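# Move foam block from desk onto low shelf

## Task

Pick up the small foam block lying on the desk that sits behind the carton stack, and set it on the top of the low shelf. At the end the stacked cartons must still be where they were, the low shelf must stand upright, and the furniture must stay roughly where it was. The robot must not fall or finish tilted; either one fails the task.

## Robot and tools

ROBOT. A simulated four-legged robot of about 40 kg with a single arm (six joints plus a jaw) mounted on the front of its trunk. The trunk is 0.85 m long, and its middle is 0.5 m off the floor. With the arm stowed, the robot reaches 0.55 m ahead of the base origin, 0.60 m behind it and 0.25 m to either side. Swinging legs can add about 0.1 m. It turns about the base origin. Now and then a loose object may get a brief outside push.

FRAMES AND UNITS. Lengths are in metres and angles in radians. In the base frame the origin is on the floor midway between the feet, x points where the feet point, y to the left and z up. The odometry frame is the base frame as it was when the scene began. base_odometry reports the robot's estimated position there, with heading from -3.142 to 3.142, positive to the left. This estimate drifts more with each move.

TOOL move. The action is made of these optional keys: base, joints, target, speed and speeds. The cameras key chooses which images come back. A call with no action only reports the state. Motions sent in one call begin together.
- base: an object with exactly one key, and each value is a relative offset from where the last reported state placed the base. forward_m runs from -3 to 3 and is positive ahead. left_m runs from -1.5 to 1.5 and is a sideways step, positive to the left. turn_rad runs from -3 to 3 and turns in place, positive to the left. Walks shorter than 0.03 m and turns smaller than 0.035 rad are skipped.
- joints: an object of absolute targets, keyed by name. height_m 0.41 to 0.59 (start 0.5). roll_rad -0.58 to 0.58 (positive drops the right side). pitch_rad -0.523 to 0.523 (positive drops the nose). yaw_rad -0.98 to 0.98 (positive to the left). arm_sh0_rad -2.617 to 3.141 (positive swings the arm left). arm_sh1_rad -3.141 to 0.523 (negative raises it; -3.14 is stowed). arm_el0_rad 0 to 3.141 (2.98 is stowed; values under about 0.4 cannot be reached). arm_el1_rad -2.792 to 2.792. arm_wr0_rad -1.832 to 1.832 (positive tips the hand down). arm_wr1_rad -2.879 to 2.879. jaw_rad -1.57 (fully open) to 0 (shut). Three keys are settings rather than joints: jaw_torque_nm 1 to 11 (start 5.5), obstacle_padding_m 0 to 0.5 (start 0.075), and avoid_obstacles 0 or 1 (start 1; with 0, walks go straight into whatever is in the way).
- target: one flat list of seven numbers [x, y, z, qw, qx, qy, qz]. It is an absolute hand pose in the base frame as that frame stands when the call begins, in the same form as the hand line of the result. When target is used, joints may carry only the trunk values, the two walking settings, jaw_rad and jaw_torque_nm. speed is the hand's speed in m/s, 0.05 to 0.5 (default 0.25), and it is allowed only together with target. The hand moves almost straight and does not slow for anything in its path. A target pose stays active, holding the hand fixed in the room, until a new target or new arm joint targets are sent.
- speeds: top speeds for this call only. forward_m 0.1 to 0.6, left_m 0.1 to 0.4, turn_rad 0.1 to 1.
No action runs longer than 15 s.

OTHER TOOLS. wait(seconds from 0 to 10, cameras) lets the simulation run and then reports. zoom_image(camera, region [x0, y0, x1, y1] in pixels, at most 504 by 504) enlarges part of a camera's latest image. read_manual gives only licence texts. finished_scene(scene = the current scene's number) ends the scene permanently. The cameras are front_camera and rear_camera (504x504) and hand_camera (644x476).

RESULTS. base_status, joint_status and hand_status describe how each motion ended. done means it arrived (for the base, by odometry). off_target means it rested short and may still be pushing. contact_stop means no progress for about 3 s. time_out means it took too long. After either of the last two, the old target is dropped, except that the jaw keeps squeezing and a target pose stays in force. The move line gives the worst of these. robot_state is standing, stepping, fault, limp or fallen. hand_x_m to hand_yaw_rad give the hand point's estimated pose; the hand point sits 4 cm back from the jaw tips. jaw_holding becomes yes when the jaw stops well short of closing. hand_force_n is the outside force on the hand, about 15 at rest and 25 while moving with nothing touched; hand_force_up_n shows a held load as a negative value. base_stopped_by, nearest_obstacle_m and nearest_obstacle_bearing_rad explain blocked walks. arm_stopped_by names why the arm got stuck (own_body, joint_end, out_of_reach, force, fault, unknown). hand_to_target_m is -1 when no target is active. feet_on_floor lists the feet in contact. on_its_own lists unrequested actions, but balance steps do not appear there, so compare odometry between reports.

SEQUENCING. If a call is refused (for example, a value out of range), or a stop happens in it, including a jaw closing on an object, the later move, wait and finished_scene calls in the same reply are skipped. An unknown key only makes that one call invalid. While you think, the robot keeps carrying out its last command.

CAUTIONS. Walks halt about obstacle_padding_m short of obstacles they can see and never route around them. The depth cameras do not see table tops, overhangs or thin things, and an unstowed arm or a carried object is not guarded. Keep the arm clear of the desk edge and the cartons, and carry the block high. Moving the trunk can drive the arm into the floor hard. Avoid lasting pulls on the hand, low things under the feet and hard contact, because a fall cannot be undone. Grip the block from above, deep inside the jaws, and lower it onto the shelf gently rather than dropping it. Do not knock the cartons, shelf or desk. Return roll_rad and pitch_rad to 0 before calling finished_scene.

Each tool is called after "Emit:" in YAML: its name, and indented under it one key for each argument.

## Session

Emit:
move:

Scene clock: 0.00 s.
base_odometry: x=-0.001 y=+0.000 heading=+0.000
base_status: not commanded
joint_positions: height_m=+0.499 roll_rad=-0.001 pitch_rad=+0.005 yaw_rad=+0.003 obstacle_padding_m=+0.075 avoid_obstacles=+1.000 arm_sh0_rad=+0.000 arm_sh1_rad=-3.141 arm_el0_rad=+2.981 arm_el1_rad=+0.000 arm_wr0_rad=+0.000 arm_wr1_rad=+0.000 jaw_rad=-0.001 jaw_torque_nm=+5.500
joint_status: not commanded
robot_state: standing
hand_x_m: 0.503
hand_y_m: 0.000
hand_z_m: 0.854
hand_roll_rad: -0.003
hand_pitch_rad: -0.154
hand_yaw_rad: 0.002
jaw_holding: no
hand_force_n: 4
hand_force_up_n: 1
base_stopped_by: nothing
nearest_obstacle_m: 9.00
nearest_obstacle_bearing_rad: 0.00
arm_stopped_by: nothing
hand_to_target_m: -1.000
feet_on_floor: stepping
hand: x=+0.5027 y=+0.0004 z=+0.8537 quat_wxyz=(+0.997, -0.001, -0.077, +0.001) (m; base frame)
hand_status: not commanded
pictures: front_camera, hand_camera, rear_camera

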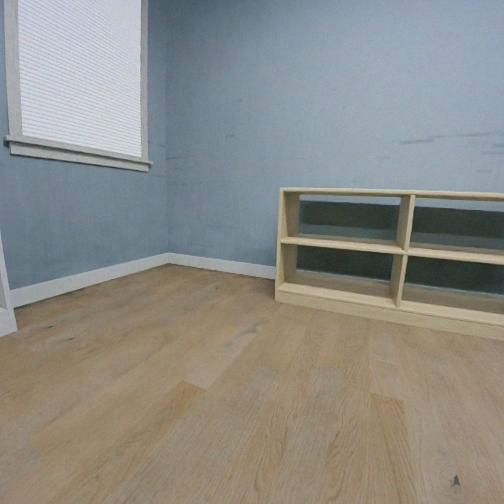

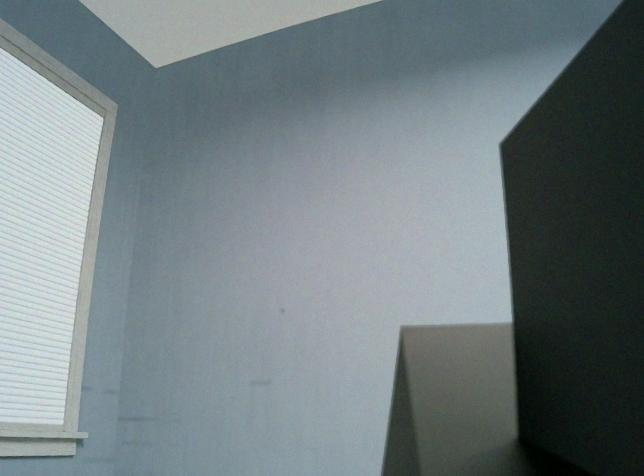

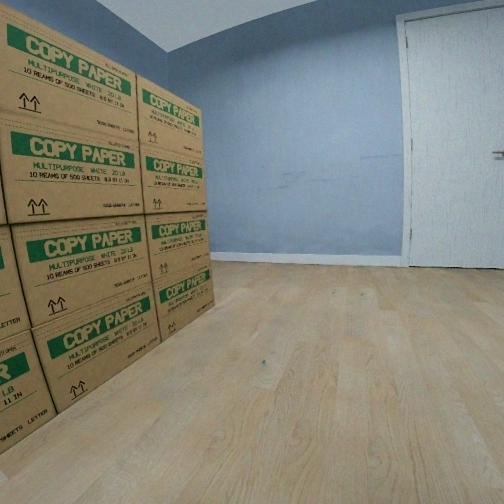

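Emit:
move:
  base: {"turn_rad": -0.8}

Scene clock: 6.17 s.
move: done
base_odometry: x=+0.000 y=+0.000 heading=-0.804
base_status: done
joint_positions: height_m=+0.498 roll_rad=+0.001 pitch_rad=+0.008 yaw_rad=+0.013 obstacle_padding_m=+0.075 avoid_obstacles=+1.000 arm_sh0_rad=-0.002 arm_sh1_rad=-3.140 arm_el0_rad=+2.981 arm_el1_rad=+0.000 arm_wr0_rad=+0.001 arm_wr1_rad=+0.000 jaw_rad=-0.001 jaw_torque_nm=+5.500
joint_status: not commanded
robot_state: standing
hand_x_m: 0.500
hand_y_m: 0.005
hand_z_m: 0.851
hand_roll_rad: -0.001
hand_pitch_rad: -0.149
hand_yaw_rad: 0.009
jaw_holding: no
hand_force_n: 6
hand_force_up_n: 2
base_stopped_by: nothing
nearest_obstacle_m: 0.64
nearest_obstacle_bearing_rad: -1.48
arm_stopped_by: nothing
hand_to_target_m: -1.000
feet_on_floor: fl fr hl hr
hand: x=+0.4998 y=+0.0046 z=+0.8512 quat_wxyz=(+0.997, +0.000, -0.075, +0.005) (m; base frame)
hand_status: not commanded
pictures: front_camera, hand_camera, rear_camera

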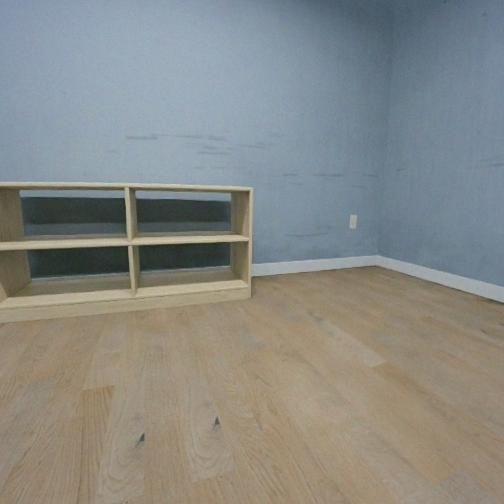

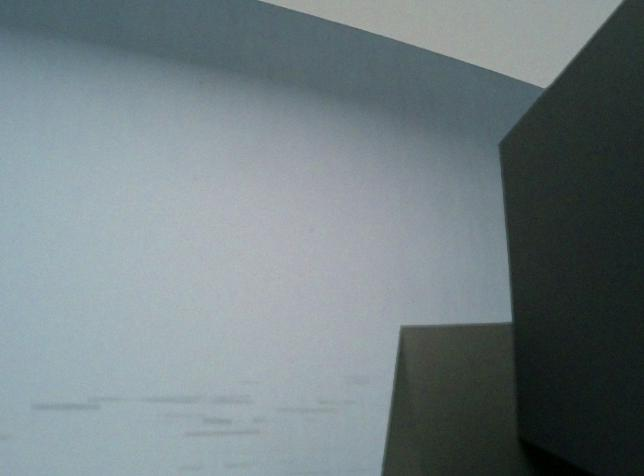

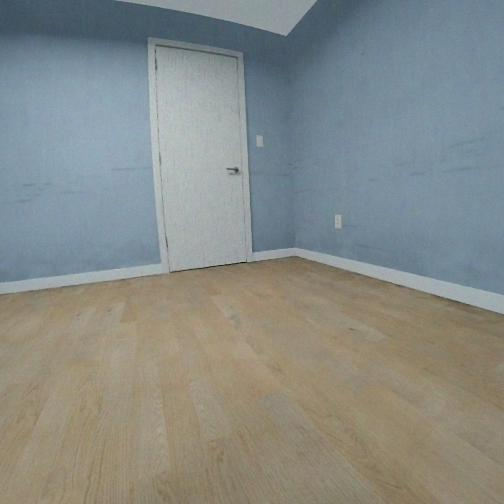

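Emit:
move:
  base: {"turn_rad": -1.0}

Scene clock: 13.27 s.
move: done
base_odometry: x=+0.003 y=-0.002 heading=-1.809
base_status: done
joint_positions: height_m=+0.499 roll_rad=-0.014 pitch_rad=+0.008 yaw_rad=+0.014 obstacle_padding_m=+0.075 avoid_obstacles=+1.000 arm_sh0_rad=-0.002 arm_sh1_rad=-3.138 arm_el0_rad=+2.977 arm_el1_rad=+0.000 arm_wr0_rad=+0.001 arm_wr1_rad=+0.000 jaw_rad=-0.001 jaw_torque_nm=+5.500
joint_status: not commanded
robot_state: standing
hand_x_m: 0.501
hand_y_m: 0.008
hand_z_m: 0.853
hand_roll_rad: -0.016
hand_pitch_rad: -0.151
hand_yaw_rad: 0.013
jaw_holding: no
hand_force_n: 3
hand_force_up_n: 1
base_stopped_by: nothing
nearest_obstacle_m: 0.28
nearest_obstacle_bearing_rad: -0.39
arm_stopped_by: nothing
hand_to_target_m: -1.000
feet_on_floor: fl fr hl hr
hand: x=+0.5012 y=+0.0085 z=+0.8529 quat_wxyz=(+0.997, -0.007, -0.075, +0.006) (m; base frame)
hand_status: not commanded
pictures: front_camera, hand_camera, rear_camera

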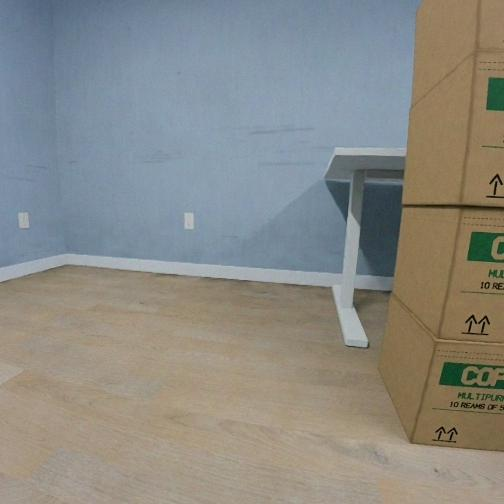

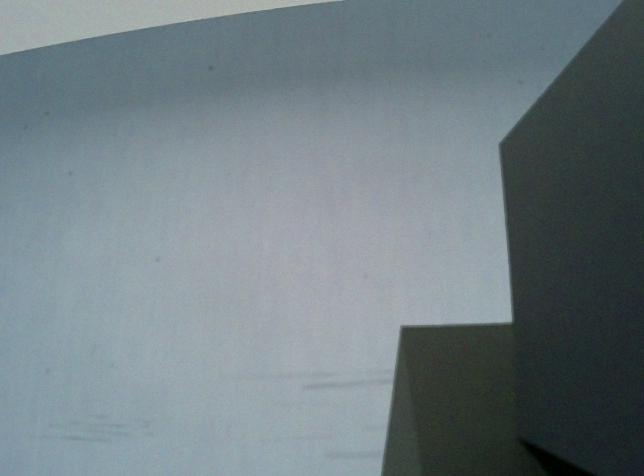

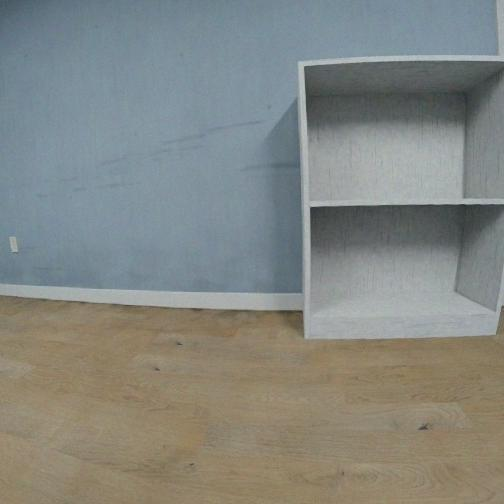

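Emit:
move:
  base: {"left_m": 0.4}
  cameras: []

Emit:
move:
  base: {"forward_m": 1.5}
  cameras: ["front_camera"]

Emit:
move:
  base: {"turn_rad": -1.3}

Scene clock: 28.97 s.
move: done
base_odometry: x=+0.389 y=-0.096 heading=-1.807
base_status: done
joint_positions: height_m=+0.499 roll_rad=-0.010 pitch_rad=-0.001 yaw_rad=+0.001 obstacle_padding_m=+0.075 avoid_obstacles=+1.000 arm_sh0_rad=-0.001 arm_sh1_rad=-3.138 arm_el0_rad=+2.980 arm_el1_rad=+0.000 arm_wr0_rad=+0.002 arm_wr1_rad=+0.000 jaw_rad=-0.001 jaw_torque_nm=+5.500
joint_status: not commanded
robot_state: standing
hand_x_m: 0.500
hand_y_m: 0.001
hand_z_m: 0.856
hand_roll_rad: -0.012
hand_pitch_rad: -0.156
hand_yaw_rad: 0.001
jaw_holding: no
hand_force_n: 3
hand_force_up_n: 1
base_stopped_by: nothing
nearest_obstacle_m: 0.53
nearest_obstacle_bearing_rad: -0.71
arm_stopped_by: nothing
hand_to_target_m: -1.000
feet_on_floor: fl fr hl hr
hand: x=+0.5001 y=+0.0014 z=+0.8558 quat_wxyz=(+0.997, -0.006, -0.078, +0.000) (m; base frame)
hand_status: not commanded
pictures: none
No camera images: "cameras" was empty.

Scene clock: 35.77 s.
move: contact_stop
base_odometry: x=+0.059 y=-1.504 heading=-1.807
base_status: forward_m contact_stop (by the robot's own estimate: +1.446 of +1.500)
joint_positions: height_m=+0.498 roll_rad=-0.004 pitch_rad=+0.009 yaw_rad=+0.007 obstacle_padding_m=+0.075 avoid_obstacles=+1.000 arm_sh0_rad=-0.002 arm_sh1_rad=-3.140 arm_el0_rad=+2.980 arm_el1_rad=+0.000 arm_wr0_rad=+0.001 arm_wr1_rad=+0.000 jaw_rad=-0.001 jaw_torque_nm=+5.500
joint_status: not commanded
robot_state: standing
hand_x_m: 0.501
hand_y_m: 0.004
hand_z_m: 0.851
hand_roll_rad: -0.006
hand_pitch_rad: -0.149
hand_yaw_rad: 0.004
jaw_holding: no
hand_force_n: 3
hand_force_up_n: 1
base_stopped_by: obstacle
nearest_obstacle_m: 0.08
nearest_obstacle_bearing_rad: -0.29
arm_stopped_by: nothing
hand_to_target_m: -1.000
feet_on_floor: fl fr hl hr
hand: x=+0.5014 y=+0.0043 z=+0.8512 quat_wxyz=(+0.997, -0.003, -0.074, +0.002) (m; base frame)
hand_status: not commanded
pictures: front_camera

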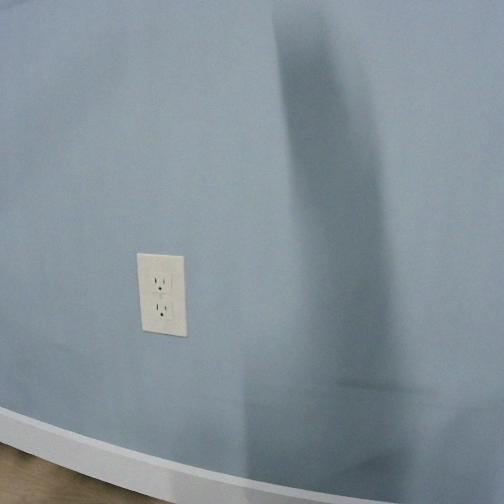

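not run: a stop came earlier in this reply.

Emit:
move:
  base: {"forward_m": -0.35}
  cameras: []

Emit:
move:
  base: {"turn_rad": -1.3}

Scene clock: 40.43 s.
move: done
base_odometry: x=+0.137 y=-1.163 heading=-1.808
base_status: done
joint_positions: height_m=+0.499 roll_rad=-0.005 pitch_rad=+0.000 yaw_rad=+0.007 obstacle_padding_m=+0.075 avoid_obstacles=+1.000 arm_sh0_rad=-0.002 arm_sh1_rad=-3.140 arm_el0_rad=+2.980 arm_el1_rad=+0.000 arm_wr0_rad=+0.002 arm_wr1_rad=+0.000 jaw_rad=-0.001 jaw_torque_nm=+5.500
joint_status: not commanded
robot_state: standing
hand_x_m: 0.502
hand_y_m: 0.004
hand_z_m: 0.856
hand_roll_rad: -0.007
hand_pitch_rad: -0.157
hand_yaw_rad: 0.004
jaw_holding: no
hand_force_n: 2
hand_force_up_n: 0
base_stopped_by: nothing
nearest_obstacle_m: 0.42
nearest_obstacle_bearing_rad: -0.19
arm_stopped_by: nothing
hand_to_target_m: -1.000
feet_on_floor: fl fr hl hr
hand: x=+0.5017 y=+0.0040 z=+0.8558 quat_wxyz=(+0.997, -0.003, -0.078, +0.002) (m; base frame)
hand_status: not commanded
pictures: none
No camera images: "cameras" was empty.

Scene clock: 43.87 s.
move: done
base_odometry: x=+0.136 y=-1.164 heading=-3.114
base_status: done
joint_positions: height_m=+0.498 roll_rad=-0.004 pitch_rad=+0.006 yaw_rad=+0.017 obstacle_padding_m=+0.075 avoid_obstacles=+1.000 arm_sh0_rad=-0.003 arm_sh1_rad=-3.139 arm_el0_rad=+2.981 arm_el1_rad=+0.000 arm_wr0_rad=+0.001 arm_wr1_rad=+0.000 jaw_rad=-0.001 jaw_torque_nm=+5.500
joint_status: not commanded
robot_state: standing
hand_x_m: 0.500
hand_y_m: 0.007
hand_z_m: 0.852
hand_roll_rad: -0.006
hand_pitch_rad: -0.150
hand_yaw_rad: 0.013
jaw_holding: no
hand_force_n: 5
hand_force_up_n: 2
base_stopped_by: nothing
nearest_obstacle_m: 0.15
nearest_obstacle_bearing_rad: -0.54
arm_stopped_by: nothing
hand_to_target_m: -1.000
feet_on_floor: fl fr hl hr
hand: x=+0.4999 y=+0.0070 z=+0.8519 quat_wxyz=(+0.997, -0.003, -0.075, +0.006) (m; base frame)
hand_status: not commanded
pictures: front_camera, hand_camera, rear_camera

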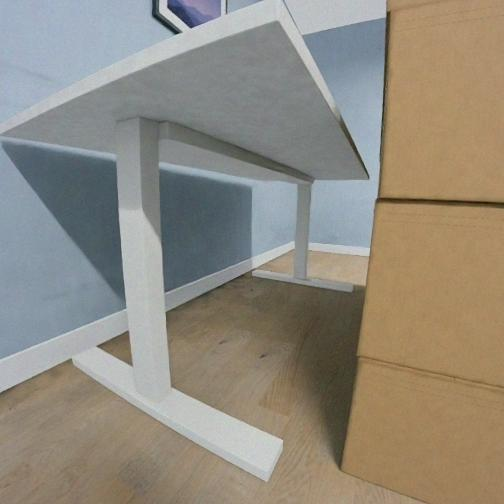

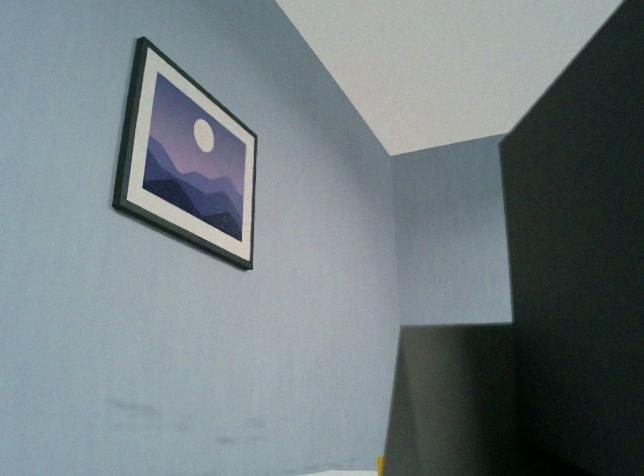

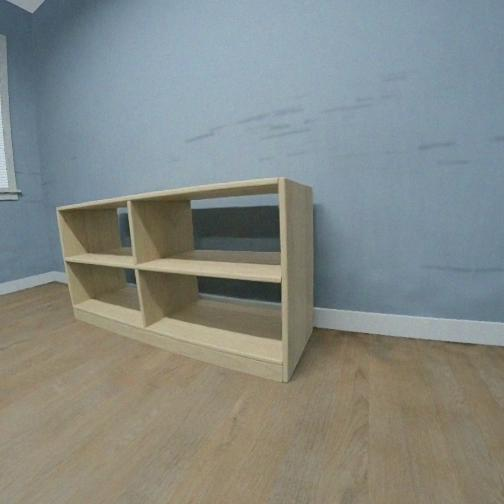

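Emit:
move:
  target: [0.5, 0, 1.15, 0.9689, 0, 0.2474, 0]
  joints: {"jaw_rad": -1.2}
  speed: 0.4
  cameras: ["hand_camera", "front_camera"]

Scene clock: 51.20 s.
move: done
base_odometry: x=+0.136 y=-1.164 heading=-3.114
base_status: not commanded
joint_positions: height_m=+0.499 roll_rad=-0.008 pitch_rad=+0.001 yaw_rad=+0.017 obstacle_padding_m=+0.075 avoid_obstacles=+1.000 arm_sh0_rad=-0.093 arm_sh1_rad=-2.267 arm_el0_rad=+1.654 arm_el1_rad=+0.094 arm_wr0_rad=+1.115 arm_wr1_rad=-0.074 jaw_rad=-1.201 jaw_torque_nm=+5.500
joint_status: all done
robot_state: standing
hand_x_m: 0.495
hand_y_m: 0.005
hand_z_m: 1.145
hand_roll_rad: 0.002
hand_pitch_rad: 0.500
hand_yaw_rad: 0.013
jaw_holding: no
hand_force_n: 1
hand_force_up_n: 0
base_stopped_by: nothing
nearest_obstacle_m: 0.15
nearest_obstacle_bearing_rad: -0.54
arm_stopped_by: nothing
hand_to_target_m: 0.008
feet_on_floor: fl fr hl hr
hand: x=+0.4952 y=+0.0051 z=+1.1454 quat_wxyz=(+0.969, +0.000, +0.248, +0.006) (m; base frame)
hand_status: done (0.008 m and 0.7 deg from the pose sent, 0.298 m and 37.3 deg at the start)
pictures: front_camera, hand_camera

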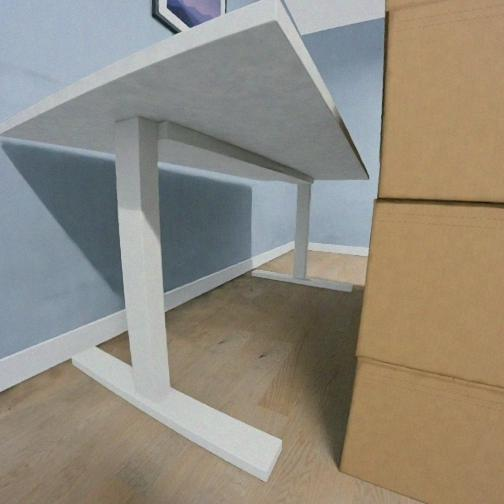

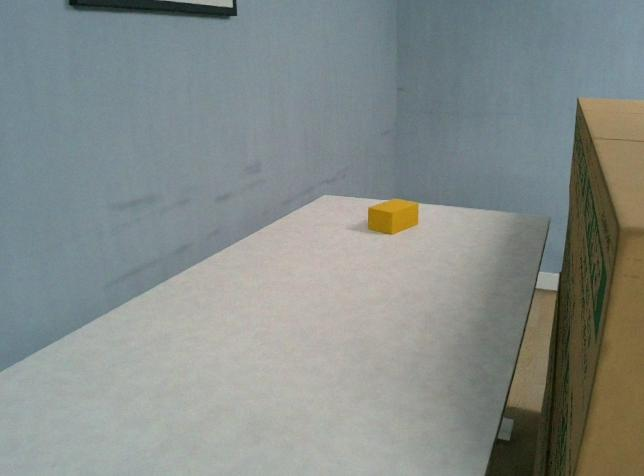

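Emit:
move:
  base: {"forward_m": -0.2}
  cameras: []

Emit:
move:
  base: {"turn_rad": -0.4}
  cameras: []

Emit:
move:
  base: {"left_m": -0.8}

Scene clock: 70.57 s.
move: done
base_odometry: x=+0.335 y=-1.157 heading=-3.114
base_status: done
joint_positions: height_m=+0.499 roll_rad=-0.006 pitch_rad=-0.012 yaw_rad=+0.002 obstacle_padding_m=+0.075 avoid_obstacles=+1.000 arm_sh0_rad=-0.008 arm_sh1_rad=-1.721 arm_el0_rad=+1.363 arm_el1_rad=+0.016 arm_wr0_rad=+0.873 arm_wr1_rad=-0.005 jaw_rad=-1.200 jaw_torque_nm=+5.500
joint_status: not commanded
robot_state: standing
hand_x_m: 0.694
hand_y_m: 0.001
hand_z_m: 1.146
hand_roll_rad: 0.004
hand_pitch_rad: 0.505
hand_yaw_rad: 0.002
jaw_holding: no
hand_force_n: 2
hand_force_up_n: 0
base_stopped_by: nothing
nearest_obstacle_m: 0.28
nearest_obstacle_bearing_rad: 3.10
arm_stopped_by: nothing
hand_to_target_m: 0.007
feet_on_floor: fl fr hl hr
hand: x=+0.6936 y=+0.0013 z=+1.1458 quat_wxyz=(+0.968, +0.001, +0.250, +0.001) (m; base frame)
hand_status: not commanded
pictures: none
No camera images: "cameras" was empty.

Scene clock: 73.23 s.
move: done
base_odometry: x=+0.341 y=-1.155 heading=+2.759
base_status: done
joint_positions: height_m=+0.499 roll_rad=-0.004 pitch_rad=-0.007 yaw_rad=+0.021 obstacle_padding_m=+0.075 avoid_obstacles=+1.000 arm_sh0_rad=+0.686 arm_sh1_rad=-1.609 arm_el0_rad=+1.253 arm_el1_rad=-0.320 arm_wr0_rad=+0.911 arm_wr1_rad=+0.350 jaw_rad=-1.200 jaw_torque_nm=+5.500
joint_status: not commanded
robot_state: standing
hand_x_m: 0.641
hand_y_m: 0.279
hand_z_m: 1.145
hand_roll_rad: -0.005
hand_pitch_rad: 0.507
hand_yaw_rad: 0.411
jaw_holding: no
hand_force_n: 3
hand_force_up_n: 1
base_stopped_by: nothing
nearest_obstacle_m: 0.23
nearest_obstacle_bearing_rad: -2.77
arm_stopped_by: nothing
hand_to_target_m: 0.008
feet_on_floor: fl fr hl hr
hand: x=+0.6407 y=+0.2790 z=+1.1447 quat_wxyz=(+0.948, -0.053, +0.245, +0.198) (m; base frame)
hand_status: not commanded
pictures: none
No camera images: "cameras" was empty.

Scene clock: 77.60 s.
move: done
base_odometry: x=+0.636 y=-0.418 heading=+2.756
base_status: done
joint_positions: height_m=+0.499 roll_rad=+0.000 pitch_rad=-0.004 yaw_rad=+0.002 obstacle_padding_m=+0.075 avoid_obstacles=+1.000 arm_sh0_rad=+1.422 arm_sh1_rad=-0.664 arm_el0_rad=+0.397 arm_el1_rad=-0.887 arm_wr0_rad=+1.267 arm_wr1_rad=+1.000 jaw_rad=-1.201 jaw_torque_nm=+5.500
joint_status: not commanded
robot_state: standing
hand_x_m: 0.486
hand_y_m: 0.631
hand_z_m: 0.979
hand_roll_rad: -0.046
hand_pitch_rad: 0.522
hand_yaw_rad: 0.394
jaw_holding: no
hand_force_n: 2
hand_force_up_n: 0
base_stopped_by: nothing
nearest_obstacle_m: 0.19
nearest_obstacle_bearing_rad: 3.08
arm_stopped_by: out_of_reach
hand_to_target_m: 0.504
feet_on_floor: fl fr hl hr
hand: x=+0.4858 y=+0.6308 z=+0.9795 quat_wxyz=(+0.946, -0.073, +0.249, +0.195) (m; base frame)
hand_status: not commanded
pictures: front_camera, hand_camera, rear_camera

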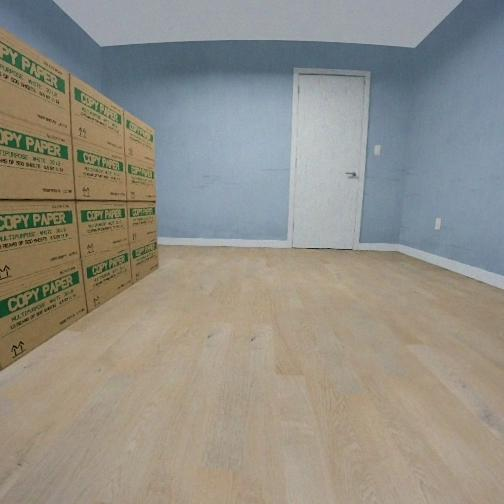

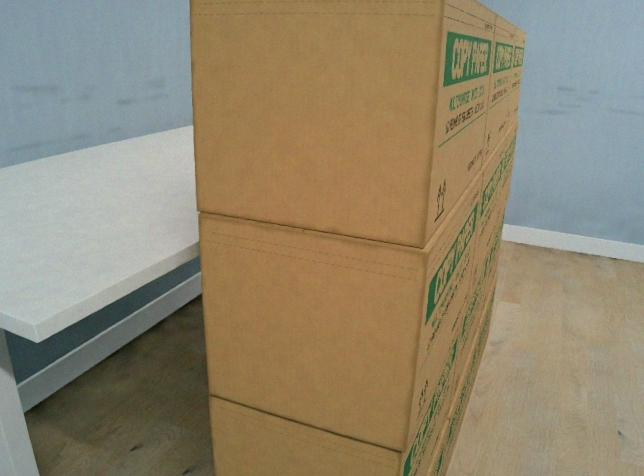

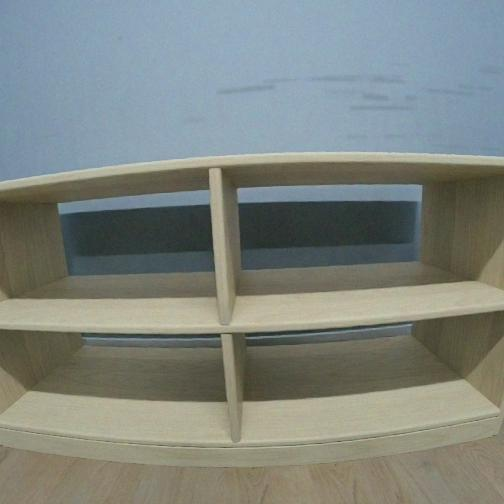

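Emit:
move:
  joints: {"arm_sh0_rad": 0, "arm_sh1_rad": -2.267, "arm_el0_rad": 1.654, "arm_el1_rad": 0, "arm_wr0_rad": 1.115, "arm_wr1_rad": 0}
  cameras: []

Emit:
move:
  base: {"forward_m": 2.55}
  cameras: ["front_camera"]

Emit:
move:
  base: {"turn_rad": 1.571}

Scene clock: 87.27 s.
move: done
base_odometry: x=+0.633 y=-0.422 heading=+2.757
base_status: not commanded
joint_positions: height_m=+0.499 roll_rad=-0.007 pitch_rad=-0.004 yaw_rad=+0.007 obstacle_padding_m=+0.075 avoid_obstacles=+1.000 arm_sh0_rad=+0.017 arm_sh1_rad=-2.257 arm_el0_rad=+1.641 arm_el1_rad=-0.005 arm_wr0_rad=+1.120 arm_wr1_rad=+0.008 jaw_rad=-1.201 jaw_torque_nm=+5.500
joint_status: all done
robot_state: standing
hand_x_m: 0.493
hand_y_m: 0.009
hand_z_m: 1.150
hand_roll_rad: -0.006
hand_pitch_rad: 0.501
hand_yaw_rad: 0.013
jaw_holding: no
hand_force_n: 3
hand_force_up_n: 2
base_stopped_by: nothing
nearest_obstacle_m: 0.19
nearest_obstacle_bearing_rad: 3.08
arm_stopped_by: nothing
hand_to_target_m: -1.000
feet_on_floor: fl fr hl hr
hand: x=+0.4927 y=+0.0086 z=+1.1502 quat_wxyz=(+0.969, -0.005, +0.248, +0.007) (m; base frame)
hand_status: not commanded
pictures: none
No camera images: "cameras" was empty.

Scene clock: 93.80 s.
move: done
base_odometry: x=-1.732 y=+0.536 heading=+2.755
base_status: done
joint_positions: height_m=+0.498 roll_rad=-0.010 pitch_rad=+0.004 yaw_rad=+0.003 obstacle_padding_m=+0.075 avoid_obstacles=+1.000 arm_sh0_rad=+0.004 arm_sh1_rad=-2.267 arm_el0_rad=+1.653 arm_el1_rad=+0.000 arm_wr0_rad=+1.114 arm_wr1_rad=+0.005 jaw_rad=-1.201 jaw_torque_nm=+5.500
joint_status: not commanded
robot_state: standing
hand_x_m: 0.493
hand_y_m: 0.007
hand_z_m: 1.144
hand_roll_rad: -0.009
hand_pitch_rad: 0.504
hand_yaw_rad: -0.002
jaw_holding: no
hand_force_n: 2
hand_force_up_n: 1
base_stopped_by: nothing
nearest_obstacle_m: 0.34
nearest_obstacle_bearing_rad: -0.06
arm_stopped_by: nothing
hand_to_target_m: -1.000
feet_on_floor: fl fr hl hr
hand: x=+0.4929 y=+0.0069 z=+1.1440 quat_wxyz=(+0.968, -0.004, +0.249, +0.000) (m; base frame)
hand_status: not commanded
pictures: front_camera

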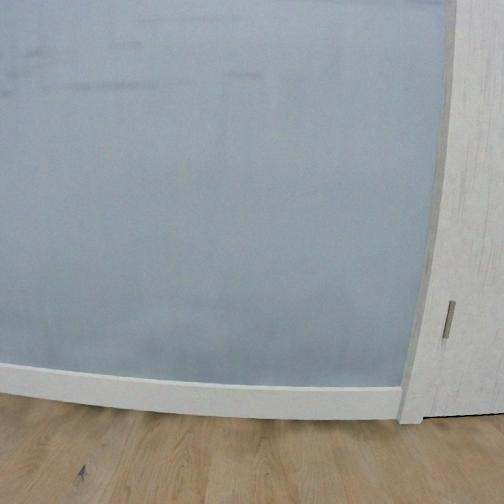

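Scene clock: 97.67 s.
move: done
base_odometry: x=-1.732 y=+0.534 heading=-1.956
base_status: done
joint_positions: height_m=+0.499 roll_rad=-0.009 pitch_rad=+0.006 yaw_rad=-0.002 obstacle_padding_m=+0.075 avoid_obstacles=+1.000 arm_sh0_rad=+0.004 arm_sh1_rad=-2.266 arm_el0_rad=+1.654 arm_el1_rad=+0.000 arm_wr0_rad=+1.115 arm_wr1_rad=+0.004 jaw_rad=-1.201 jaw_torque_nm=+5.500
joint_status: not commanded
robot_state: standing
hand_x_m: 0.494
hand_y_m: 0.003
hand_z_m: 1.142
hand_roll_rad: -0.008
hand_pitch_rad: 0.509
hand_yaw_rad: -0.006
jaw_holding: no
hand_force_n: 2
hand_force_up_n: 1
base_stopped_by: nothing
nearest_obstacle_m: 0.22
nearest_obstacle_bearing_rad: 0.32
arm_stopped_by: nothing
hand_to_target_m: -1.000
feet_on_floor: fl fr hl hr
hand: x=+0.4939 y=+0.0029 z=+1.1423 quat_wxyz=(+0.968, -0.003, +0.252, -0.002) (m; base frame)
hand_status: not commanded
pictures: front_camera, hand_camera, rear_camera

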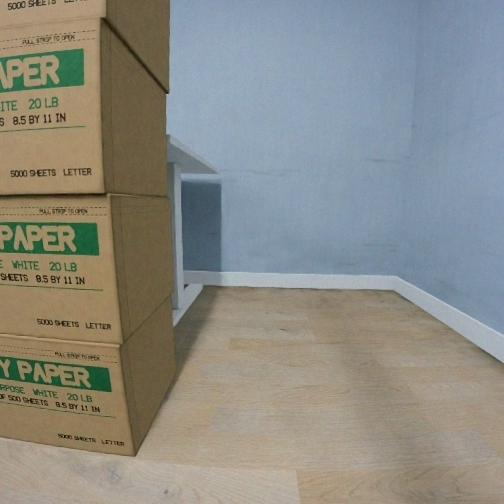

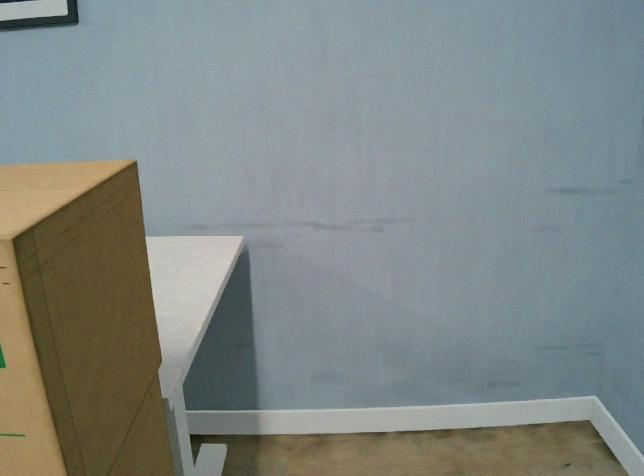

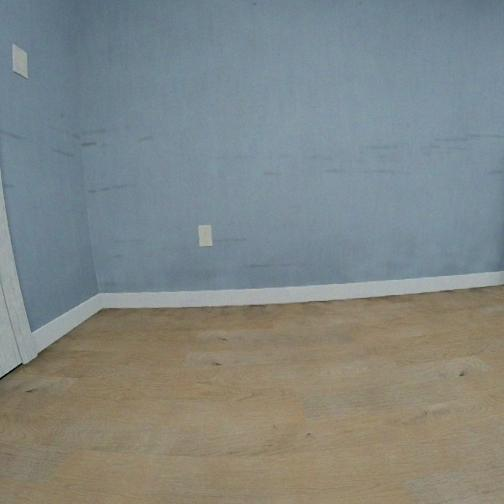

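Emit:
move:
  base: {"left_m": -0.17}
  cameras: []

Emit:
move:
  base: {"forward_m": 1.0}
  cameras: ["front_camera"]

Emit:
move:
  joints: {"arm_sh0_rad": 1.2}
  cameras: ["hand_camera"]

Scene clock: 108.00 s.
move: done
base_odometry: x=-1.889 y=+0.597 heading=-1.956
base_status: done
joint_positions: height_m=+0.498 roll_rad=-0.009 pitch_rad=+0.006 yaw_rad=+0.005 obstacle_padding_m=+0.075 avoid_obstacles=+1.000 arm_sh0_rad=+0.003 arm_sh1_rad=-2.267 arm_el0_rad=+1.654 arm_el1_rad=+0.000 arm_wr0_rad=+1.115 arm_wr1_rad=+0.004 jaw_rad=-1.201 jaw_torque_nm=+5.500
joint_status: not commanded
robot_state: standing
hand_x_m: 0.494
hand_y_m: 0.007
hand_z_m: 1.142
hand_roll_rad: -0.008
hand_pitch_rad: 0.510
hand_yaw_rad: 0.001
jaw_holding: no
hand_force_n: 2
hand_force_up_n: 1
base_stopped_by: nothing
nearest_obstacle_m: 0.26
nearest_obstacle_bearing_rad: 0.44
arm_stopped_by: nothing
hand_to_target_m: -1.000
feet_on_floor: fl fr hl hr
hand: x=+0.4940 y=+0.0066 z=+1.1416 quat_wxyz=(+0.968, -0.004, +0.252, +0.002) (m; base frame)
hand_status: not commanded
pictures: none
No camera images: "cameras" was empty.

Scene clock: 111.93 s.
move: done
base_odometry: x=-2.263 y=-0.331 heading=-1.958
base_status: done
joint_positions: height_m=+0.499 roll_rad=-0.014 pitch_rad=+0.001 yaw_rad=+0.002 obstacle_padding_m=+0.075 avoid_obstacles=+1.000 arm_sh0_rad=+0.002 arm_sh1_rad=-2.266 arm_el0_rad=+1.652 arm_el1_rad=-0.001 arm_wr0_rad=+1.114 arm_wr1_rad=+0.004 jaw_rad=-1.201 jaw_torque_nm=+5.500
joint_status: not commanded
robot_state: standing
hand_x_m: 0.494
hand_y_m: 0.006
hand_z_m: 1.146
hand_roll_rad: -0.015
hand_pitch_rad: 0.502
hand_yaw_rad: -0.007
jaw_holding: no
hand_force_n: 3
hand_force_up_n: 2
base_stopped_by: nothing
nearest_obstacle_m: 0.10
nearest_obstacle_bearing_rad: 1.73
arm_stopped_by: nothing
hand_to_target_m: -1.000
feet_on_floor: fl fr hl hr
hand: x=+0.4940 y=+0.0064 z=+1.1456 quat_wxyz=(+0.969, -0.007, +0.248, -0.001) (m; base frame)
hand_status: not commanded
pictures: front_camera

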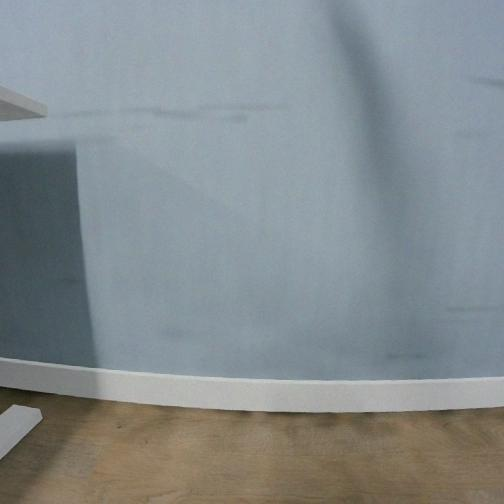

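Scene clock: 114.03 s.
move: done
base_odometry: x=-2.262 y=-0.331 heading=-1.958
base_status: not commanded
joint_positions: height_m=+0.499 roll_rad=-0.010 pitch_rad=+0.003 yaw_rad=+0.003 obstacle_padding_m=+0.075 avoid_obstacles=+1.000 arm_sh0_rad=+1.187 arm_sh1_rad=-2.266 arm_el0_rad=+1.652 arm_el1_rad=-0.001 arm_wr0_rad=+1.114 arm_wr1_rad=+0.004 jaw_rad=-1.201 jaw_torque_nm=+5.500
joint_status: all done
robot_state: standing
hand_x_m: 0.342
hand_y_m: 0.230
hand_z_m: 1.143
hand_roll_rad: -0.001
hand_pitch_rad: 0.511
hand_yaw_rad: 1.186
jaw_holding: no
hand_force_n: 2
hand_force_up_n: 1
base_stopped_by: nothing
nearest_obstacle_m: 0.10
nearest_obstacle_bearing_rad: 1.73
arm_stopped_by: nothing
hand_to_target_m: -1.000
feet_on_floor: fl fr hl hr
hand: x=+0.3417 y=+0.2301 z=+1.1431 quat_wxyz=(+0.802, -0.141, +0.209, +0.541) (m; base frame)
hand_status: not commanded
pictures: hand_camera

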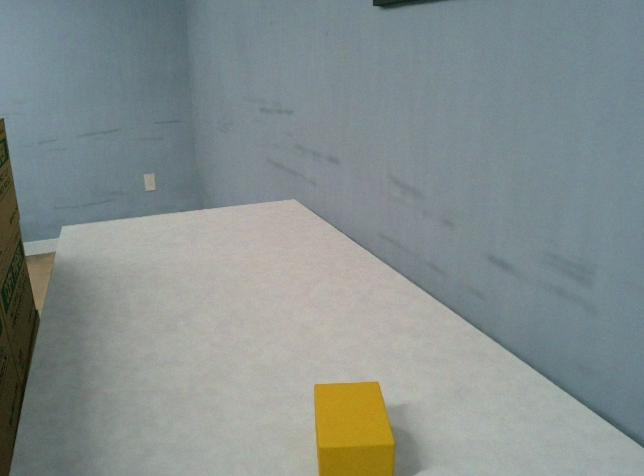

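Emit:
move:
  base: {"forward_m": 0.1}
  joints: {"obstacle_padding_m": 0.03}
  cameras: []

Emit:
move:
  base: {"left_m": 0.06}
  speeds: {"left_m": 0.15}
  cameras: ["hand_camera", "front_camera"]

Scene clock: 126.83 s.
move: done
base_odometry: x=-2.300 y=-0.422 heading=-1.958
base_status: done
joint_positions: height_m=+0.498 roll_rad=-0.007 pitch_rad=+0.009 yaw_rad=+0.002 obstacle_padding_m=+0.030 avoid_obstacles=+1.000 arm_sh0_rad=+1.195 arm_sh1_rad=-2.267 arm_el0_rad=+1.654 arm_el1_rad=+0.000 arm_wr0_rad=+1.115 arm_wr1_rad=+0.003 jaw_rad=-1.201 jaw_torque_nm=+5.500
joint_status: all done
robot_state: standing
hand_x_m: 0.340
hand_y_m: 0.229
hand_z_m: 1.141
hand_roll_rad: 0.008
hand_pitch_rad: 0.512
hand_yaw_rad: 1.198
jaw_holding: no
hand_force_n: 2
hand_force_up_n: 1
base_stopped_by: nothing
nearest_obstacle_m: 0.10
nearest_obstacle_bearing_rad: 1.58
arm_stopped_by: nothing
hand_to_target_m: -1.000
feet_on_floor: fl fr hl hr
hand: x=+0.3400 y=+0.2290 z=+1.1405 quat_wxyz=(+0.800, -0.140, +0.211, +0.545) (m; base frame)
hand_status: not commanded
pictures: none
No camera images: "cameras" was empty.

Scene clock: 130.03 s.
move: contact_stop
base_odometry: x=-2.300 y=-0.422 heading=-1.957
base_status: left_m contact_stop (by the robot's own estimate: +0.000 of +0.060)
joint_positions: height_m=+0.499 roll_rad=-0.008 pitch_rad=+0.007 yaw_rad=+0.002 obstacle_padding_m=+0.030 avoid_obstacles=+1.000 arm_sh0_rad=+1.195 arm_sh1_rad=-2.267 arm_el0_rad=+1.654 arm_el1_rad=+0.000 arm_wr0_rad=+1.115 arm_wr1_rad=+0.003 jaw_rad=-1.201 jaw_torque_nm=+5.500
joint_status: not commanded
robot_state: standing
hand_x_m: 0.342
hand_y_m: 0.230
hand_z_m: 1.141
hand_roll_rad: 0.007
hand_pitch_rad: 0.512
hand_yaw_rad: 1.198
jaw_holding: no
hand_force_n: 2
hand_force_up_n: 1
base_stopped_by: obstacle
nearest_obstacle_m: 0.09
nearest_obstacle_bearing_rad: 1.70
arm_stopped_by: nothing
hand_to_target_m: -1.000
feet_on_floor: fl fr hl hr
hand: x=+0.3422 y=+0.2301 z=+1.1409 quat_wxyz=(+0.800, -0.140, +0.211, +0.545) (m; base frame)
hand_status: not commanded
pictures: front_camera, hand_camera

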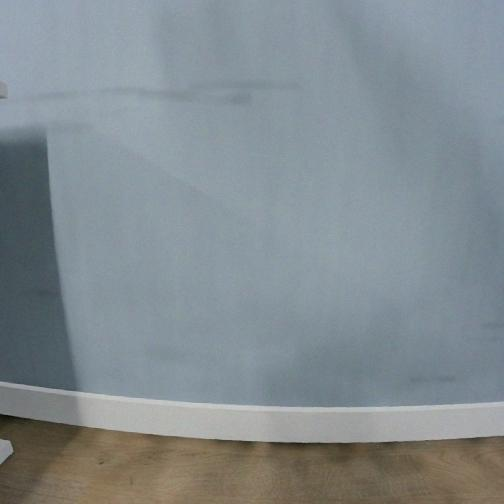

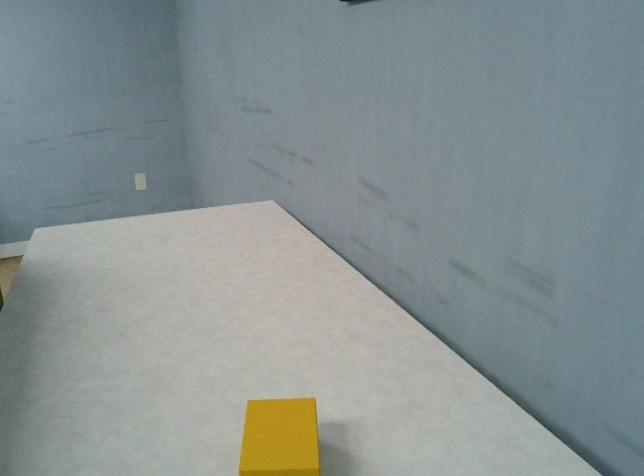

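Emit:
move:
  target: [0.401, 0.649, 0.907, 0.7051, 0.2727, 0.6524, 0.0529]
  joints: {"jaw_rad": -1.5}
  cameras: ["hand_camera"]

Scene clock: 149.93 s.
move: off_target
base_odometry: x=-2.304 y=-0.420 heading=-1.957
base_status: not commanded
joint_positions: height_m=+0.498 roll_rad=-0.008 pitch_rad=+0.006 yaw_rad=+0.003 obstacle_padding_m=+0.030 avoid_obstacles=+1.000 arm_sh0_rad=+1.358 arm_sh1_rad=-0.635 arm_el0_rad=+0.314 arm_el1_rad=-0.056 arm_wr0_rad=+1.424 arm_wr1_rad=+1.671 jaw_rad=-1.501 jaw_torque_nm=+5.500
joint_status: all done
robot_state: standing
hand_x_m: 0.399
hand_y_m: 0.642
hand_z_m: 0.904
hand_roll_rad: 1.557
hand_pitch_rad: 1.110
hand_yaw_rad: 1.239
jaw_holding: no
hand_force_n: 4
hand_force_up_n: 0
base_stopped_by: obstacle
nearest_obstacle_m: 0.09
nearest_obstacle_bearing_rad: 1.70
arm_stopped_by: nothing
hand_to_target_m: 0.013
feet_on_floor: fl fr hl hr
hand: x=+0.3991 y=+0.6416 z=+0.9035 quat_wxyz=(+0.708, +0.268, +0.652, +0.050) (m; base frame)
hand_status: off_target (0.013 m and 0.7 deg from the pose sent, 0.483 m and 92.4 deg at the start)
pictures: hand_camera

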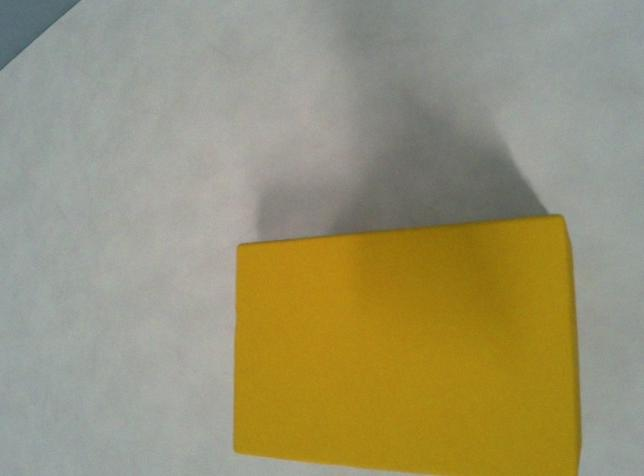

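Emit:
move:
  target: [0.403, 0.698, 0.84, 0.7051, 0.2727, 0.6524, 0.0529]
  speed: 0.12
  cameras: ["hand_camera"]

Scene clock: 162.03 s.
move: contact_stop
base_odometry: x=-2.305 y=-0.420 heading=-1.957
base_status: not commanded
joint_positions: height_m=+0.498 roll_rad=-0.007 pitch_rad=+0.006 yaw_rad=+0.003 obstacle_padding_m=+0.030 avoid_obstacles=+1.000 arm_sh0_rad=+1.369 arm_sh1_rad=-0.489 arm_el0_rad=+0.243 arm_el1_rad=-0.056 arm_wr0_rad=+1.350 arm_wr1_rad=+1.684 jaw_rad=-1.501 jaw_torque_nm=+5.500
joint_status: not commanded
robot_state: standing
hand_x_m: 0.398
hand_y_m: 0.677
hand_z_m: 0.835
hand_roll_rad: 1.569
hand_pitch_rad: 1.110
hand_yaw_rad: 1.254
jaw_holding: no
hand_force_n: 1
hand_force_up_n: -1
base_stopped_by: obstacle
nearest_obstacle_m: 0.09
nearest_obstacle_bearing_rad: 1.70
arm_stopped_by: out_of_reach
hand_to_target_m: 0.023
feet_on_floor: fl fr hl hr
hand: x=+0.3979 y=+0.6767 z=+0.8351 quat_wxyz=(+0.706, +0.267, +0.654, +0.052) (m; base frame)
hand_status: contact_stop (0.023 m and 0.7 deg from the pose sent, 0.085 m and 0.7 deg at the start)
pictures: hand_camera

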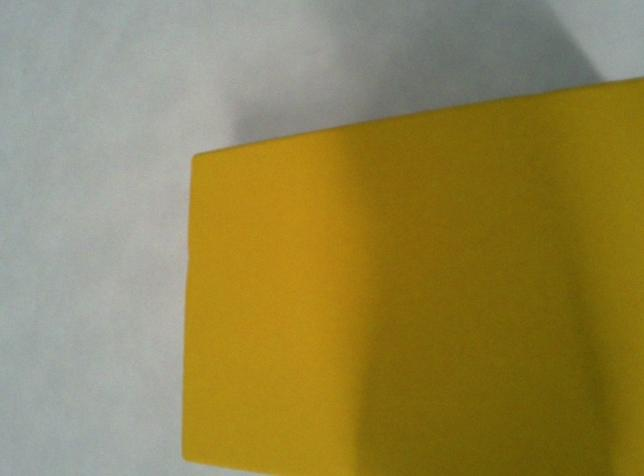

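Emit:
move:
  joints: {"yaw_rad": 0.25, "roll_rad": -0.1}
  cameras: ["hand_camera"]

Scene clock: 169.27 s.
move: done
base_odometry: x=-2.303 y=-0.419 heading=-1.939
base_status: not commanded
joint_positions: height_m=+0.499 roll_rad=-0.100 pitch_rad=+0.006 yaw_rad=+0.243 obstacle_padding_m=+0.030 avoid_obstacles=+1.000 arm_sh0_rad=+1.018 arm_sh1_rad=-0.982 arm_el0_rad=+0.922 arm_el1_rad=+0.031 arm_wr0_rad=+1.066 arm_wr1_rad=+1.608 jaw_rad=-1.501 jaw_torque_nm=+5.500
joint_status: all done
robot_state: standing
hand_x_m: 0.419
hand_y_m: 0.700
hand_z_m: 0.839
hand_roll_rad: 1.569
hand_pitch_rad: 1.094
hand_yaw_rad: 1.226
jaw_holding: no
hand_force_n: 2
hand_force_up_n: 0
base_stopped_by: obstacle
nearest_obstacle_m: 0.09
nearest_obstacle_bearing_rad: 1.70
arm_stopped_by: nothing
hand_to_target_m: 0.011
feet_on_floor: fl fr hl hr
hand: x=+0.4190 y=+0.6997 z=+0.8390 quat_wxyz=(+0.706, +0.282, +0.648, +0.047) (m; base frame)
hand_status: not commanded
pictures: hand_camera

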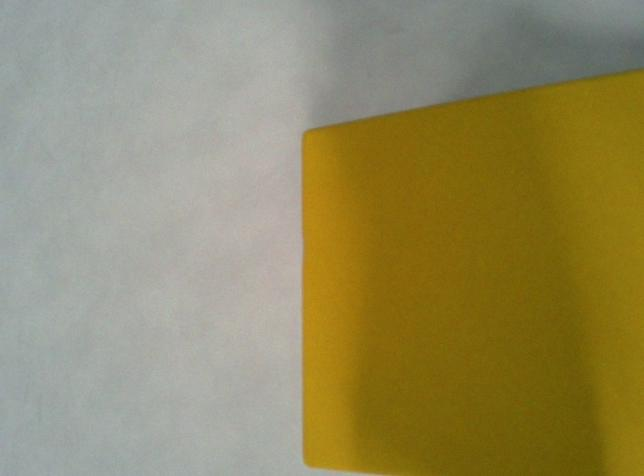

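Emit:
move:
  target: [0.415, 0.695, 0.8, 0.706, 0.282, 0.648, 0.047]
  speed: 0.1
  cameras: ["hand_camera"]

Scene clock: 214.00 s.
move: done
base_odometry: x=-2.303 y=-0.418 heading=-1.939
base_status: not commanded
joint_positions: height_m=+0.499 roll_rad=-0.101 pitch_rad=+0.008 yaw_rad=+0.243 obstacle_padding_m=+0.030 avoid_obstacles=+1.000 arm_sh0_rad=+1.024 arm_sh1_rad=-1.000 arm_el0_rad=+1.041 arm_el1_rad=+0.031 arm_wr0_rad=+0.961 arm_wr1_rad=+1.608 jaw_rad=-1.501 jaw_torque_nm=+5.500
joint_status: not commanded
robot_state: standing
hand_x_m: 0.417
hand_y_m: 0.702
hand_z_m: 0.800
hand_roll_rad: 1.572
hand_pitch_rad: 1.092
hand_yaw_rad: 1.233
jaw_holding: no
hand_force_n: 3
hand_force_up_n: -1
base_stopped_by: obstacle
nearest_obstacle_m: 0.09
nearest_obstacle_bearing_rad: 1.70
arm_stopped_by: nothing
hand_to_target_m: 0.008
feet_on_floor: fl fr hl hr
hand: x=+0.4174 y=+0.7023 z=+0.8001 quat_wxyz=(+0.705, +0.281, +0.649, +0.049) (m; base frame)
hand_status: done (0.008 m and 0.3 deg from the pose sent, 0.039 m and 0.1 deg at the start)
pictures: hand_camera

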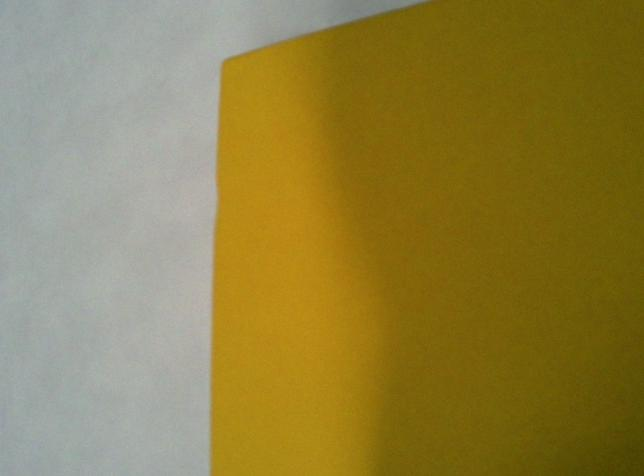

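Emit:
move:
  target: [0.415, 0.695, 0.787, 0.706, 0.282, 0.648, 0.047]
  speed: 0.08
  cameras: []

Emit:
move:
  joints: {"jaw_rad": 0}
  cameras: ["hand_camera"]

Scene clock: 218.70 s.
move: done
base_odometry: x=-2.304 y=-0.418 heading=-1.939
base_status: not commanded
joint_positions: height_m=+0.499 roll_rad=-0.101 pitch_rad=+0.008 yaw_rad=+0.242 obstacle_padding_m=+0.030 avoid_obstacles=+1.000 arm_sh0_rad=+1.026 arm_sh1_rad=-1.010 arm_el0_rad=+1.085 arm_el1_rad=+0.029 arm_wr0_rad=+0.930 arm_wr1_rad=+1.610 jaw_rad=-1.501 jaw_torque_nm=+5.500
joint_status: not commanded
robot_state: standing
hand_x_m: 0.417
hand_y_m: 0.700
hand_z_m: 0.787
hand_roll_rad: 1.571
hand_pitch_rad: 1.096
hand_yaw_rad: 1.231
jaw_holding: no
hand_force_n: 3
hand_force_up_n: -1
base_stopped_by: obstacle
nearest_obstacle_m: 0.09
nearest_obstacle_bearing_rad: 1.70
arm_stopped_by: nothing
hand_to_target_m: 0.005
feet_on_floor: fl fr hl hr
hand: x=+0.4167 y=+0.6995 z=+0.7873 quat_wxyz=(+0.706, +0.280, +0.649, +0.047) (m; base frame)
hand_status: done (0.005 m and 0.3 deg from the pose sent, 0.015 m and 0.3 deg at the start)
pictures: none
No camera images: "cameras" was empty.

Scene clock: 222.80 s.
move: contact_stop
base_odometry: x=-2.303 y=-0.419 heading=-1.939
base_status: not commanded
joint_positions: height_m=+0.500 roll_rad=-0.101 pitch_rad=+0.007 yaw_rad=+0.242 obstacle_padding_m=+0.030 avoid_obstacles=+1.000 arm_sh0_rad=+1.025 arm_sh1_rad=-1.027 arm_el0_rad=+1.097 arm_el1_rad=+0.011 arm_wr0_rad=+0.918 arm_wr1_rad=+1.610 jaw_rad=-0.837 jaw_torque_nm=+5.500
joint_status: jaw_rad contact_stop (moved +0.664 of +1.501)
robot_state: standing
hand_x_m: 0.420
hand_y_m: 0.697
hand_z_m: 0.795
hand_roll_rad: 1.533
hand_pitch_rad: 1.078
hand_yaw_rad: 1.199
jaw_holding: yes
hand_force_n: 6
hand_force_up_n: 5
base_stopped_by: obstacle
nearest_obstacle_m: 0.09
nearest_obstacle_bearing_rad: 1.70
arm_stopped_by: nothing
hand_to_target_m: 0.010
feet_on_floor: fl fr hl hr
hand: x=+0.4198 y=+0.6971 z=+0.7950 quat_wxyz=(+0.711, +0.283, +0.641, +0.055) (m; base frame)
hand_status: not commanded
pictures: hand_camera

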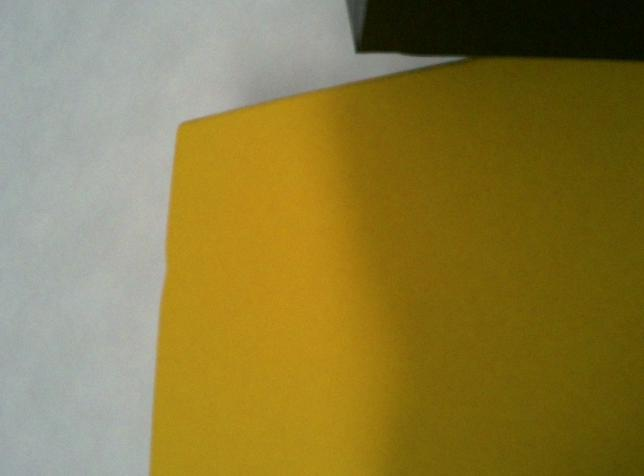

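Emit:
move:
  target: [0.405, 0.66, 0.9, 0.706, 0.282, 0.648, 0.047]
  speed: 0.1
  cameras: ["hand_camera"]

Scene clock: 226.73 s.
move: done
base_odometry: x=-2.303 y=-0.419 heading=-1.939
base_status: not commanded
joint_positions: height_m=+0.499 roll_rad=-0.101 pitch_rad=+0.008 yaw_rad=+0.243 obstacle_padding_m=+0.030 avoid_obstacles=+1.000 arm_sh0_rad=+1.021 arm_sh1_rad=-1.161 arm_el0_rad=+1.032 arm_el1_rad=+0.025 arm_wr0_rad=+1.138 arm_wr1_rad=+1.608 jaw_rad=+0.000 jaw_torque_nm=+5.500
joint_status: not commanded
robot_state: standing
hand_x_m: 0.402
hand_y_m: 0.654
hand_z_m: 0.898
hand_roll_rad: 1.557
hand_pitch_rad: 1.100
hand_yaw_rad: 1.221
jaw_holding: no
hand_force_n: 1
hand_force_up_n: 1
base_stopped_by: obstacle
nearest_obstacle_m: 0.09
nearest_obstacle_bearing_rad: 1.70
arm_stopped_by: nothing
hand_to_target_m: 0.007
feet_on_floor: fl fr hl hr
on_its_own: jaw_rad moved +0.837 to your old target +0.000
hand: x=+0.4020 y=+0.6536 z=+0.8979 quat_wxyz=(+0.708, +0.277, +0.648, +0.047) (m; base frame)
hand_status: done (0.007 m and 0.6 deg from the pose sent, 0.112 m and 1.4 deg at the start)
pictures: hand_camera

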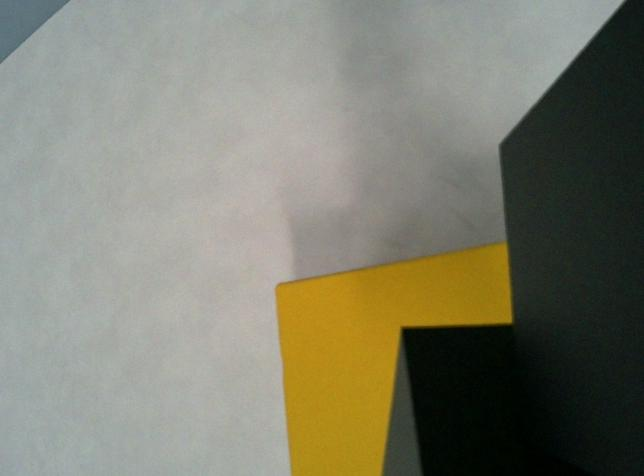

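Emit:
move:
  target: [0.386, 0.610, 0.86, 0.6101, 0.4773, 0.5218, 0.3575]
  joints: {"jaw_rad": -1.57}
  cameras: ["hand_camera"]

Scene clock: 259.73 s.
move: done
base_odometry: x=-2.302 y=-0.420 heading=-1.939
base_status: not commanded
joint_positions: height_m=+0.499 roll_rad=-0.102 pitch_rad=+0.008 yaw_rad=+0.243 obstacle_padding_m=+0.030 avoid_obstacles=+1.000 arm_sh0_rad=+0.999 arm_sh1_rad=-1.643 arm_el0_rad=+1.999 arm_el1_rad=-0.643 arm_wr0_rad=-0.193 arm_wr1_rad=+2.216 jaw_rad=-1.570 jaw_torque_nm=+5.500
joint_status: all done
robot_state: standing
hand_x_m: 0.385
hand_y_m: 0.613
hand_z_m: 0.860
hand_roll_rad: 1.563
hand_pitch_rad: 0.294
hand_yaw_rad: 1.348
jaw_holding: no
hand_force_n: 4
hand_force_up_n: 0
base_stopped_by: obstacle
nearest_obstacle_m: 0.09
nearest_obstacle_bearing_rad: 1.70
arm_stopped_by: nothing
hand_to_target_m: 0.004
feet_on_floor: fl fr hl hr
hand: x=+0.3850 y=+0.6127 z=+0.8599 quat_wxyz=(+0.613, +0.480, +0.516, +0.357) (m; base frame)
hand_status: done (0.004 m and 0.8 deg from the pose sent, 0.060 m and 46.4 deg at the start)
pictures: hand_camera

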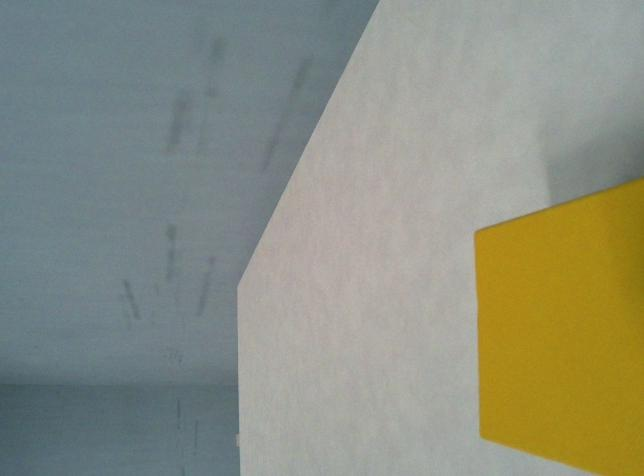

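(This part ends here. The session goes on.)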